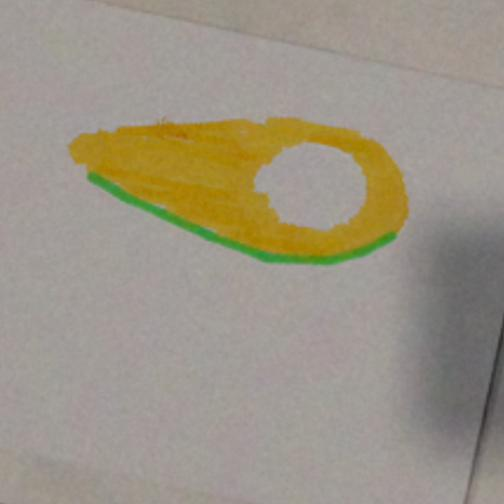

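>>> execute_actions(actions=[], cameras=["cam_above"])

>>> zoom_image(camera="cam_above", region=[152, 232, 302, 382])

Scene clock: 4483.80 s.
left_arm: end_effector_position=(+0.4212, +0.3299, +0.2491) hand_goal=(+0.750, +0.000, +0.580, +0.700, +0.750, +0.000, +0.580, +0.700, +0.750, +0.000, +0.580, +0.700, +0.710, +0.680, +0.230, +0.170) hand_measured=(+0.730, +0.002, +0.572, +0.698, +0.730, -0.002, +0.572, +0.698, +0.742, +0.002, +0.578, +0.698, +0.692, +0.678, +0.226, +0.172) hand_current_ma=(-76, +7, -24, -8, -80, -6, -25, -8, -25, +5, -7, -9, -65, -7, -12, +6) hand_state=(goal, goal, goal, goal, blocked, goal, goal, goal, goal, goal, goal, goal, goal, goal, goal, goal) hand_current_limit=0.40 hand_speed=-0.88 end_effector_quat_wxyz=(+0.072, -0.087, +0.761, -0.639) | right_arm: end_effector_position=(+0.3284, +0.0586, +0.1374) hand_goal=(-0.680, +0.000, +0.504, +0.696, -0.660, +0.000, +0.504, +0.696, -0.680, +0.200, +0.504, +0.696, -0.740, +0.678, -0.030, +0.168) hand_measured=(-0.624, +0.004, +0.538, +0.712, -0.616, +0.008, +0.518, +0.702, -0.632, +0.196, +0.524, +0.706, -0.732, +0.680, +0.132, +0.198) hand_current_ma=(+165, +3, +77, +27, +123, +10, +23, +8, +133, -3, +39, +14, +11, +2, +468, +103) hand_state=(blocked, goal, blocked, goal, blocked, goal, goal, goal, blocked, goal, blocked, goal, goal, goal, blocked, blocked) hand_current_limit=0.70 hand_speed=-0.95 end_effector_quat_wxyz=(-0.354, +0.613, +0.353, +0.612)
Joint positions: left_arm=[3.967 -1.564 -1.922 -2.494 0.621 6.032] | right_arm=[0.764 -1.366 2.374 -1.008 1.328 -1.57]
Joint velocities: within noise
Joint torques (N m): left_arm=[11.85 14.2 13.64 -1.07 -1.45 1.48] | right_arm=[6.65 -33.19 -19.38 1.07 1.39 -1.31]
Motor temperatures (°C): left_arm=[30 32 30 36 38 39] | right_arm=[31 32 29 34 39 37]
Wrist force (N): left_arm=[0.2 1.1 0.1] | right_arm=[-0.8 0.2 -0.3]
Wrist torque (N m): left_arm=[0.04 -0.23 -0.21] | right_arm=[-0.03 0.10 0.25]
Wrist force, peak (N): left_arm=[-0.1 1.4 0.3] | right_arm=[-1.3 -0.4 -0.6]
Hand target: left_arm +0.4212, +0.3299, +0.2491; +0.072, -0.087, +0.761, -0.639 | right_arm +0.3284, +0.0586, +0.1374; -0.354, +0.613, +0.353, +0.612
Off the commanded pose: left_arm 0.000 m, 0 deg | right_arm 0.000 m, 0 deg.
Images, in order (width x height): cam_above 504x504.

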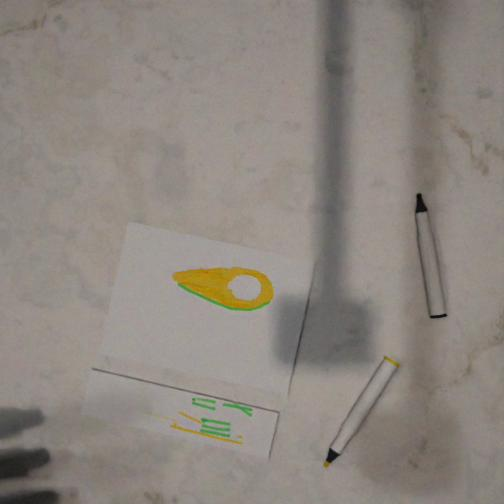

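Scaled by 3.360 from the camera's 504x504 image, which has a finer 720x720 frame.

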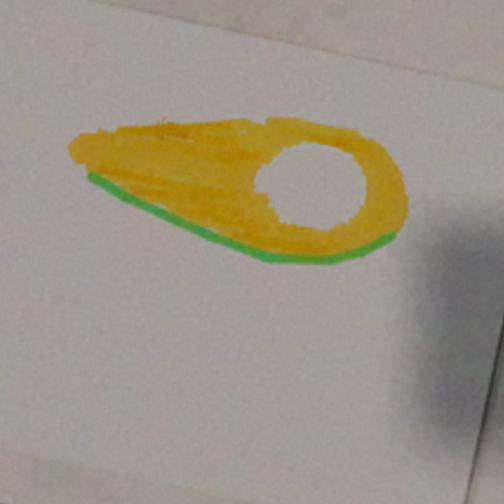

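>>> move(target=[[0,0,0,0,0,0,0.75,0,0.58,0.70,0.75,0,0.58,0.70,0.75,0,0.58,0.70,0.71,0.68,0.23,0.17,0.4,-0.88,-0.0928,0.372344,0.324287,0,0,0,-0.68,0,0.504,0.696,-0.66,0,0.504,0.696,-0.68,0.2,0.504,0.696,-0.74,0.678,-0.03,0.168,0.7,-0.95],[0,0,0,0,0,0,0.75,0,0.58,0.70,0.75,0,0.58,0.70,0.75,0,0.58,0.70,0.71,0.68,0.23,0.17,0.4,-0.88,-0.101,0.372344,0.324287,0,0,0,-0.68,0,0.504,0.696,-0.66,0,0.504,0.696,-0.68,0.2,0.504,0.696,-0.74,0.678,-0.03,0.168,0.7,-0.95],[0,0,0,0,0,0,0.75,0,0.58,0.70,0.75,0,0.58,0.70,0.75,0,0.58,0.70,0.71,0.68,0.23,0.17,0.4,-0.88,-0.101,0.370661,0.303824,0,0,0,-0.68,0,0.504,0.696,-0.66,0,0.504,0.696,-0.68,0.2,0.504,0.696,-0.74,0.678,-0.03,0.168,0.7,-0.95],[0,0,0,0,0,0,0.75,0,0.58,0.70,0.75,0,0.58,0.70,0.75,0,0.58,0.70,0.71,0.68,0.23,0.17,0.4,-0.88,-0.101,0.376547,0.254081,0,0,0,-0.68,0,0.504,0.696,-0.66,0,0.504,0.696,-0.68,0.2,0.504,0.696,-0.74,0.678,-0.03,0.168,0.7,-0.95],[0,0,0,0,0,0,0.75,0,0.58,0.70,0.75,0,0.58,0.70,0.75,0,0.58,0.70,0.71,0.68,0.23,0.17,0.4,-0.88,-0.101,0.382598,0.221588,0,0,0,-0.68,0,0.504,0.696,-0.66,0,0.504,0.696,-0.68,0.2,0.504,0.696,-0.74,0.678,-0.03,0.168,0.7,-0.95],[0,0,0,0,0,0,0.75,0,0.58,0.70,0.75,0,0.58,0.70,0.75,0,0.58,0.70,0.71,0.68,0.23,0.17,0.4,-0.88,-0.101,0.398869,0.192453,0,0,0,-0.68,0,0.504,0.696,-0.66,0,0.504,0.696,-0.68,0.2,0.504,0.696,-0.74,0.678,-0.03,0.168,0.7,-0.95],[0,0,0,0,0,0,0.75,0,0.58,0.70,0.75,0,0.58,0.70,0.75,0,0.58,0.70,0.71,0.68,0.23,0.17,0.4,-0.88,-0.101,0.41451,0.177652,0,0,0,-0.68,0,0.504,0.696,-0.66,0,0.504,0.696,-0.68,0.2,0.504,0.696,-0.74,0.678,-0.03,0.168,0.7,-0.95],[0,0,0,0,0,0,0.75,0,0.58,0.70,0.75,0,0.58,0.70,0.75,0,0.58,0.70,0.71,0.68,0.23,0.17,0.4,-0.88,-0.101,0.42972,0.169079,0,0,0,-0.68,0,0.504,0.696,-0.66,0,0.504,0.696,-0.68,0.2,0.504,0.696,-0.74,0.678,-0.03,0.168,0.7,-0.95],[0,0,0,0,0,0,0.75,0,0.58,0.70,0.75,0,0.58,0.70,0.75,0,0.58,0.70,0.71,0.68,0.23,0.17,0.4,-0.88,-0.101,0.425521,0.168594,0,0,0,-0.68,0,0.504,0.696,-0.66,0,0.504,0.696,-0.68,0.2,0.504,0.696,-0.74,0.678,-0.03,0.168,0.7,-0.95],[0,0,0,0,0,0,0.75,0,0.58,0.70,0.75,0,0.58,0.70,0.75,0,0.58,0.70,0.71,0.68,0.23,0.17,0.4,-0.88,-0.101,0.409807,0.176095,0,0,0,-0.68,0,0.504,0.696,-0.66,0,0.504,0.696,-0.68,0.2,0.504,0.696,-0.74,0.678,-0.03,0.168,0.7,-0.95],[0,0,0,0,0,0,0.75,0,0.58,0.70,0.75,0,0.58,0.70,0.75,0,0.58,0.70,0.71,0.68,0.23,0.17,0.4,-0.88,-0.101,0.393987,0.192657,0,0,0,-0.68,0,0.504,0.696,-0.66,0,0.504,0.696,-0.68,0.2,0.504,0.696,-0.74,0.678,-0.03,0.168,0.7,-0.95],[0,0,0,0,0,0,0.75,0,0.58,0.70,0.75,0,0.58,0.70,0.75,0,0.58,0.70,0.71,0.68,0.23,0.17,0.4,-0.88,-0.101,0.378667,0.220297,0,0,0,-0.68,0,0.504,0.696,-0.66,0,0.504,0.696,-0.68,0.2,0.504,0.696,-0.74,0.678,-0.03,0.168,0.7,-0.95],[0,0,0,0,0,0,0.75,0,0.58,0.70,0.75,0,0.58,0.70,0.75,0,0.58,0.70,0.71,0.68,0.23,0.17,0.4,-0.88,-0.101,0.372609,0.252795,0,0,0,-0.68,0,0.504,0.696,-0.66,0,0.504,0.696,-0.68,0.2,0.504,0.696,-0.74,0.678,-0.03,0.168,0.7,-0.95],[0,0,0,0,0,0,0.75,0,0.58,0.70,0.75,0,0.58,0.70,0.75,0,0.58,0.70,0.71,0.68,0.23,0.17,0.4,-0.88,-0.101,0.366771,0.299844,0,0,0,-0.68,0,0.504,0.696,-0.66,0,0.504,0.696,-0.68,0.2,0.504,0.696,-0.74,0.678,-0.03,0.168,0.7,-0.95],[0,0,0,0,0,0,0.75,0,0.58,0.70,0.75,0,0.58,0.70,0.75,0,0.58,0.70,0.71,0.68,0.23,0.17,0.4,-0.88,-0.0928,0.366771,0.299844,0,0,0,-0.68,0,0.504,0.696,-0.66,0,0.504,0.696,-0.68,0.2,0.504,0.696,-0.74,0.678,-0.03,0.168,0.7,-0.95]], speed=[0.2,0.05,0.08,0.08,0.08,0.08,0.08,0.08,0.05,0.08,0.08,0.08,0.08,0.08,0.05], blend=[0,0,0.002,0.002,0.002,0.002,0.002,0,0.001,0.002,0.002,0.002,0.002,0,0])

>>> move(target=[0,0,0,0,0,0,0.75,0,0.58,0.70,0.75,0,0.58,0.70,0.75,0,0.58,0.70,0.71,0.68,0.23,0.17,0.4,-0.88,0.0928,-0.366771,-0.299844,0,0,0,-0.68,0,0.504,0.696,-0.66,0,0.504,0.696,-0.68,0.2,0.504,0.696,-0.74,0.678,-0.03,0.168,0.7,-0.95], speed=0.25, cameras=["cam_above"])

>>> zoom_image(camera="cam_above", region=[152, 232, 302, 382])

Scene clock: 4573.17 s.
left_arm: end_effector_position=(+0.4212, +0.3299, +0.2491) hand_goal=(+0.750, +0.000, +0.580, +0.700, +0.750, +0.000, +0.580, +0.700, +0.750, +0.000, +0.580, +0.700, +0.710, +0.680, +0.230, +0.170) hand_measured=(+0.730, +0.002, +0.572, +0.698, +0.730, -0.002, +0.572, +0.698, +0.742, +0.002, +0.578, +0.698, +0.692, +0.678, +0.226, +0.172) hand_current_ma=(-76, +7, -24, -8, -80, -6, -25, -8, -25, +5, -7, -9, -65, -7, -12, +6) hand_state=(goal, goal, goal, goal, blocked, goal, goal, goal, goal, goal, goal, goal, goal, goal, goal, goal) hand_current_limit=0.40 hand_speed=-0.88 end_effector_quat_wxyz=(+0.072, -0.087, +0.761, -0.639) | right_arm: end_effector_position=(+0.6089, +0.1044, +0.0814) hand_goal=(-0.680, +0.000, +0.504, +0.696, -0.660, +0.000, +0.504, +0.696, -0.680, +0.200, +0.504, +0.696, -0.740, +0.678, -0.030, +0.168) hand_measured=(-0.626, +0.006, +0.538, +0.712, -0.616, +0.008, +0.518, +0.702, -0.634, +0.196, +0.524, +0.706, -0.734, +0.680, +0.130, +0.198) hand_current_ma=(+156, +6, +80, +29, +121, +10, +23, +8, +130, -4, +39, +14, +10, +1, +468, +103) hand_state=(blocked, goal, blocked, goal, blocked, goal, goal, goal, blocked, goal, blocked, goal, goal, goal, blocked, blocked) hand_current_limit=0.70 hand_speed=-0.95 end_effector_quat_wxyz=(-0.354, +0.613, +0.353, +0.612)
Joint positions: left_arm=[3.967 -1.564 -1.922 -2.494 0.621 6.032] | right_arm=[0.436 -0.907 1.801 -0.895 1.001 -1.569]
Joint torques (N m): left_arm=[11.62 13.58 13.31 -1.02 -1.35 1.43] | right_arm=[7.54 -52.06 -20.52 1.4 1.43 -0.89]
Wrist force (N): left_arm=[0.1 1.1 0.3] | right_arm=[-1.2 0.3 -0.3]
Wrist torque (N m): left_arm=[0.02 -0.21 -0.22] | right_arm=[0.00 0.18 0.19]
Wrist force, peak (N): left_arm=[0.1 1.3 0.6] | right_arm=[2.7 -0.1 0.8]
Hand target: left_arm +0.4212, +0.3299, +0.2491; +0.072, -0.087, +0.761, -0.639 | right_arm +0.6089, +0.1044, +0.0815; -0.354, +0.613, +0.353, +0.612
Off the commanded pose: left_arm 0.000 m, 0 deg | right_arm 0.000 m, 0 deg.
move: done

Scene clock: 4574.93 s.
left_arm: end_effector_position=(+0.4212, +0.3299, +0.2491) hand_goal=(+0.750, +0.000, +0.580, +0.700, +0.750, +0.000, +0.580, +0.700, +0.750, +0.000, +0.580, +0.700, +0.710, +0.680, +0.230, +0.170) hand_measured=(+0.730, +0.002, +0.572, +0.698, +0.730, -0.002, +0.572, +0.698, +0.742, +0.002, +0.578, +0.698, +0.692, +0.678, +0.226, +0.172) hand_current_ma=(-76, +7, -24, -8, -80, -6, -25, -8, -25, +5, -7, -9, -65, -7, -12, +6) hand_state=(goal, goal, goal, goal, blocked, goal, goal, goal, goal, goal, goal, goal, goal, goal, goal, goal) hand_current_limit=0.40 hand_speed=-0.88 end_effector_quat_wxyz=(+0.072, -0.087, +0.761, -0.639) | right_arm: end_effector_position=(+0.3284, +0.0586, +0.1374) hand_goal=(-0.680, +0.000, +0.504, +0.696, -0.660, +0.000, +0.504, +0.696, -0.680, +0.200, +0.504, +0.696, -0.740, +0.678, -0.030, +0.168) hand_measured=(-0.626, +0.006, +0.538, +0.712, -0.616, +0.008, +0.518, +0.702, -0.634, +0.196, +0.524, +0.706, -0.732, +0.680, +0.130, +0.198) hand_current_ma=(+156, +7, +80, +29, +121, +11, +23, +8, +130, -4, +39, +14, +10, +1, +467, +103) hand_state=(blocked, goal, blocked, goal, blocked, goal, goal, goal, blocked, goal, blocked, goal, goal, goal, blocked, blocked) hand_current_limit=0.70 hand_speed=-0.95 end_effector_quat_wxyz=(-0.354, +0.613, +0.353, +0.612)
Joint positions: left_arm=[3.967 -1.564 -1.922 -2.494 0.621 6.032] | right_arm=[0.764 -1.366 2.374 -1.008 1.328 -1.57]
Joint torques (N m): left_arm=[11.91 13.08 13.72 -1.05 -1.46 1.43] | right_arm=[7.21 -34.36 -4.75 1 1.58 1.1]
Wrist force (N): left_arm=[0.1 1.0 0.4] | right_arm=[-1.4 -0.1 -0.4]
Wrist torque (N m): left_arm=[0.00 -0.21 -0.22] | right_arm=[-0.05 0.18 0.22]
Wrist force, peak (N): left_arm=[0.2 1.4 0.2] | right_arm=[-1.7 1.1 0.4]
Hand target: left_arm +0.4212, +0.3299, +0.2491; +0.072, -0.087, +0.761, -0.639 | right_arm +0.3284, +0.0586, +0.1374; -0.354, +0.613, +0.353, +0.612
Off the commanded pose: left_arm 0.000 m, 0 deg | right_arm 0.000 m, 0 deg.
move: done
Images, in order (width x height): cam_above 504x504.

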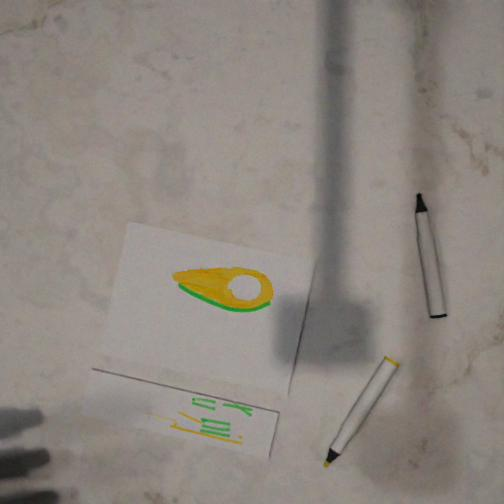

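Scaled by 3.360 from the camera's 504x504 image, which has a finer 720x720 frame.

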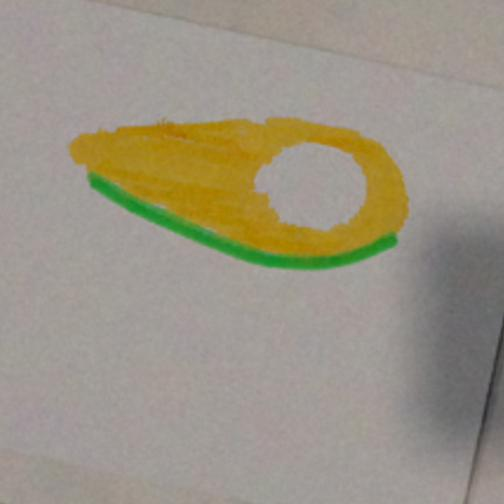

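>>> zoom_image(camera="cam_above", region=[170, 262, 230, 322])

>>> zoom_image(camera="cam_above", region=[220, 262, 280, 322])

Scaled by 8.400 from the camera's 504x504 image, which has a finer 720x720 frame.

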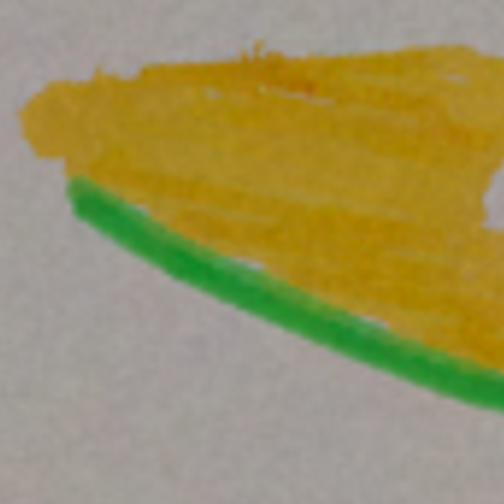

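Scaled by 8.400 from the camera's 504x504 image, which has a finer 720x720 frame.

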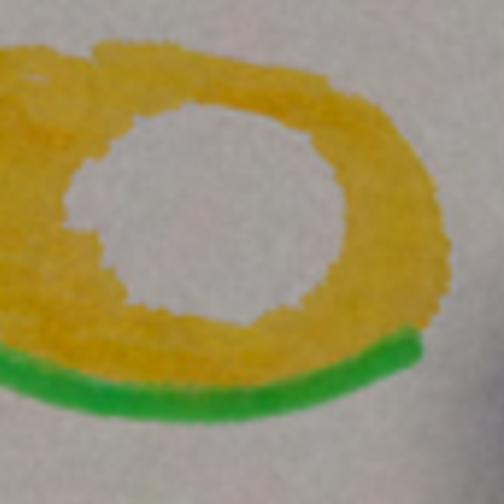

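>>> move(target=[[0,0,0,0,0,0,0.75,0,0.58,0.70,0.75,0,0.58,0.70,0.75,0,0.58,0.70,0.71,0.68,0.23,0.17,0.4,-0.88,-0.0928,0.369579,0.317054,0,0,0,-0.68,0,0.504,0.696,-0.66,0,0.504,0.696,-0.68,0.2,0.504,0.696,-0.74,0.678,-0.03,0.168,0.7,-0.95],[0,0,0,0,0,0,0.75,0,0.58,0.70,0.75,0,0.58,0.70,0.75,0,0.58,0.70,0.71,0.68,0.23,0.17,0.4,-0.88,-0.101,0.369579,0.317054,0,0,0,-0.68,0,0.504,0.696,-0.66,0,0.504,0.696,-0.68,0.2,0.504,0.696,-0.74,0.678,-0.03,0.168,0.7,-0.95],[0,0,0,0,0,0,0.75,0,0.58,0.70,0.75,0,0.58,0.70,0.75,0,0.58,0.70,0.71,0.68,0.23,0.17,0.4,-0.88,-0.101,0.366771,0.299844,0,0,0,-0.68,0,0.504,0.696,-0.66,0,0.504,0.696,-0.68,0.2,0.504,0.696,-0.74,0.678,-0.03,0.168,0.7,-0.95],[0,0,0,0,0,0,0.75,0,0.58,0.70,0.75,0,0.58,0.70,0.75,0,0.58,0.70,0.71,0.68,0.23,0.17,0.4,-0.88,-0.101,0.372609,0.252795,0,0,0,-0.68,0,0.504,0.696,-0.66,0,0.504,0.696,-0.68,0.2,0.504,0.696,-0.74,0.678,-0.03,0.168,0.7,-0.95],[0,0,0,0,0,0,0.75,0,0.58,0.70,0.75,0,0.58,0.70,0.75,0,0.58,0.70,0.71,0.68,0.23,0.17,0.4,-0.88,-0.101,0.378667,0.220297,0,0,0,-0.68,0,0.504,0.696,-0.66,0,0.504,0.696,-0.68,0.2,0.504,0.696,-0.74,0.678,-0.03,0.168,0.7,-0.95],[0,0,0,0,0,0,0.75,0,0.58,0.70,0.75,0,0.58,0.70,0.75,0,0.58,0.70,0.71,0.68,0.23,0.17,0.4,-0.88,-0.101,0.393987,0.192657,0,0,0,-0.68,0,0.504,0.696,-0.66,0,0.504,0.696,-0.68,0.2,0.504,0.696,-0.74,0.678,-0.03,0.168,0.7,-0.95],[0,0,0,0,0,0,0.75,0,0.58,0.70,0.75,0,0.58,0.70,0.75,0,0.58,0.70,0.71,0.68,0.23,0.17,0.4,-0.88,-0.101,0.409807,0.176095,0,0,0,-0.68,0,0.504,0.696,-0.66,0,0.504,0.696,-0.68,0.2,0.504,0.696,-0.74,0.678,-0.03,0.168,0.7,-0.95],[0,0,0,0,0,0,0.75,0,0.58,0.70,0.75,0,0.58,0.70,0.75,0,0.58,0.70,0.71,0.68,0.23,0.17,0.4,-0.88,-0.101,0.425521,0.168594,0,0,0,-0.68,0,0.504,0.696,-0.66,0,0.504,0.696,-0.68,0.2,0.504,0.696,-0.74,0.678,-0.03,0.168,0.7,-0.95],[0,0,0,0,0,0,0.75,0,0.58,0.70,0.75,0,0.58,0.70,0.75,0,0.58,0.70,0.71,0.68,0.23,0.17,0.4,-0.88,-0.0928,0.425521,0.168594,0,0,0,-0.68,0,0.504,0.696,-0.66,0,0.504,0.696,-0.68,0.2,0.504,0.696,-0.74,0.678,-0.03,0.168,0.7,-0.95],[0,0,0,0,0,0,0.75,0,0.58,0.70,0.75,0,0.58,0.70,0.75,0,0.58,0.70,0.71,0.68,0.23,0.17,0.4,-0.88,0.0001,0,0,0,0,0,-0.68,0,0.504,0.696,-0.66,0,0.504,0.696,-0.68,0.2,0.504,0.696,-0.74,0.678,-0.03,0.168,0.7,-0.95]], speed=[0.2,0.05,0.08,0.08,0.08,0.08,0.08,0.08,0.05,0.25], blend=[0,0,0.002,0.002,0.002,0.002,0.002,0,0,0], cameras=["cam_above"])

>>> zoom_image(camera="cam_above", region=[170, 262, 230, 322])

>>> zoom_image(camera="cam_above", region=[220, 262, 280, 322])

Scene clock: 4630.43 s.
left_arm: end_effector_position=(+0.4212, +0.3299, +0.2491) hand_goal=(+0.750, +0.000, +0.580, +0.700, +0.750, +0.000, +0.580, +0.700, +0.750, +0.000, +0.580, +0.700, +0.710, +0.680, +0.230, +0.170) hand_measured=(+0.730, +0.002, +0.572, +0.698, +0.730, -0.002, +0.572, +0.698, +0.742, +0.002, +0.578, +0.698, +0.692, +0.678, +0.226, +0.172) hand_current_ma=(-76, +7, -24, -8, -80, -6, -25, -8, -25, +5, -7, -9, -65, -7, -12, +6) hand_state=(goal, goal, goal, goal, blocked, goal, goal, goal, goal, goal, goal, goal, goal, goal, goal, goal) hand_current_limit=0.40 hand_speed=-0.88 end_effector_quat_wxyz=(+0.072, -0.087, +0.761, -0.639) | right_arm: end_effector_position=(+0.3284, +0.0586, +0.1374) hand_goal=(-0.680, +0.000, +0.504, +0.696, -0.660, +0.000, +0.504, +0.696, -0.680, +0.200, +0.504, +0.696, -0.740, +0.678, -0.030, +0.168) hand_measured=(-0.626, +0.006, +0.538, +0.712, -0.616, +0.008, +0.518, +0.702, -0.636, +0.196, +0.524, +0.706, -0.734, +0.680, +0.130, +0.198) hand_current_ma=(+159, +5, +80, +29, +119, +9, +23, +8, +124, -4, +39, +14, +10, +1, +468, +103) hand_state=(blocked, goal, blocked, goal, blocked, goal, goal, goal, blocked, goal, blocked, goal, goal, goal, blocked, blocked) hand_current_limit=0.70 hand_speed=-0.95 end_effector_quat_wxyz=(-0.354, +0.613, +0.353, +0.612)
Joint positions: left_arm=[3.967 -1.564 -1.922 -2.494 0.621 6.032] | right_arm=[0.764 -1.367 2.374 -1.008 1.328 -1.57]
Joint torques (N m): left_arm=[10.98 13.85 13.84 -1.07 -1.55 1.52] | right_arm=[6.52 -33.89 -19.11 1.1 1.48 -1.37]
Wrist force (N): left_arm=[0.0 1.2 0.4] | right_arm=[-1.0 -0.1 0.2]
Wrist torque (N m): left_arm=[0.02 -0.20 -0.23] | right_arm=[-0.10 0.12 0.22]
Wrist force, peak (N): left_arm=[0.0 1.5 0.1] | right_arm=[-1.2 1.5 0.1]
Hand target: left_arm +0.4212, +0.3299, +0.2491; +0.072, -0.087, +0.761, -0.639 | right_arm +0.3284, +0.0586, +0.1374; -0.354, +0.613, +0.353, +0.612
Off the commanded pose: left_arm 0.000 m, 0 deg | right_arm 0.000 m, 0 deg.
move: done
Images, in order (width x height): cam_above 504x504.

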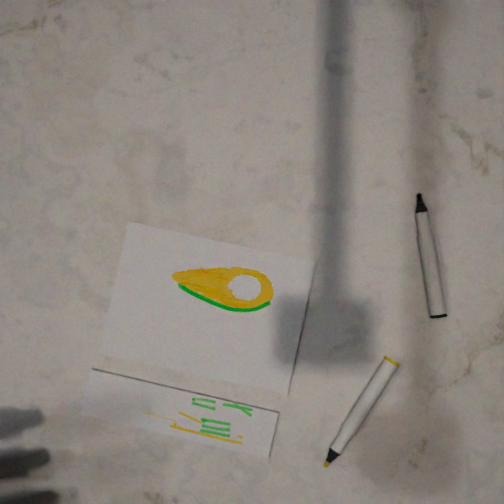

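Scaled by 8.400 from the camera's 504x504 image, which has a finer 720x720 frame.

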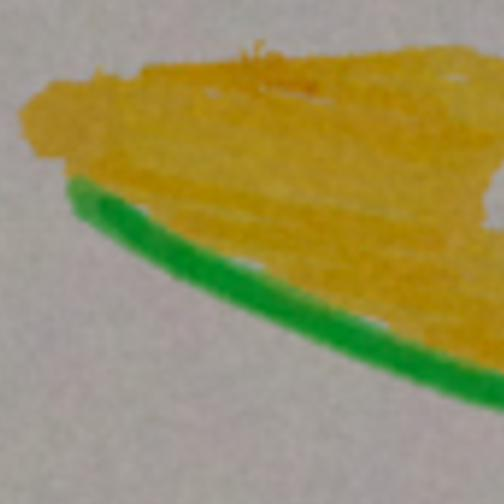

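Scaled by 8.400 from the camera's 504x504 image, which has a finer 720x720 frame.

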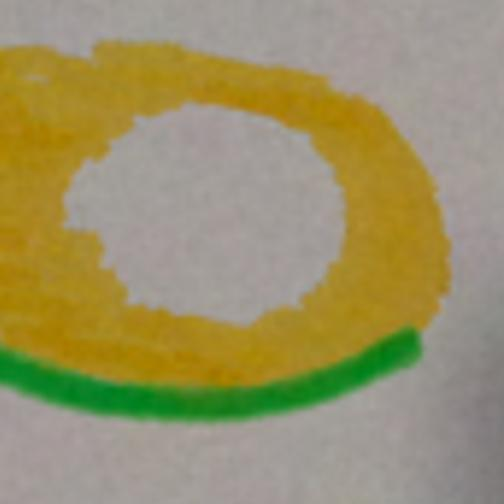

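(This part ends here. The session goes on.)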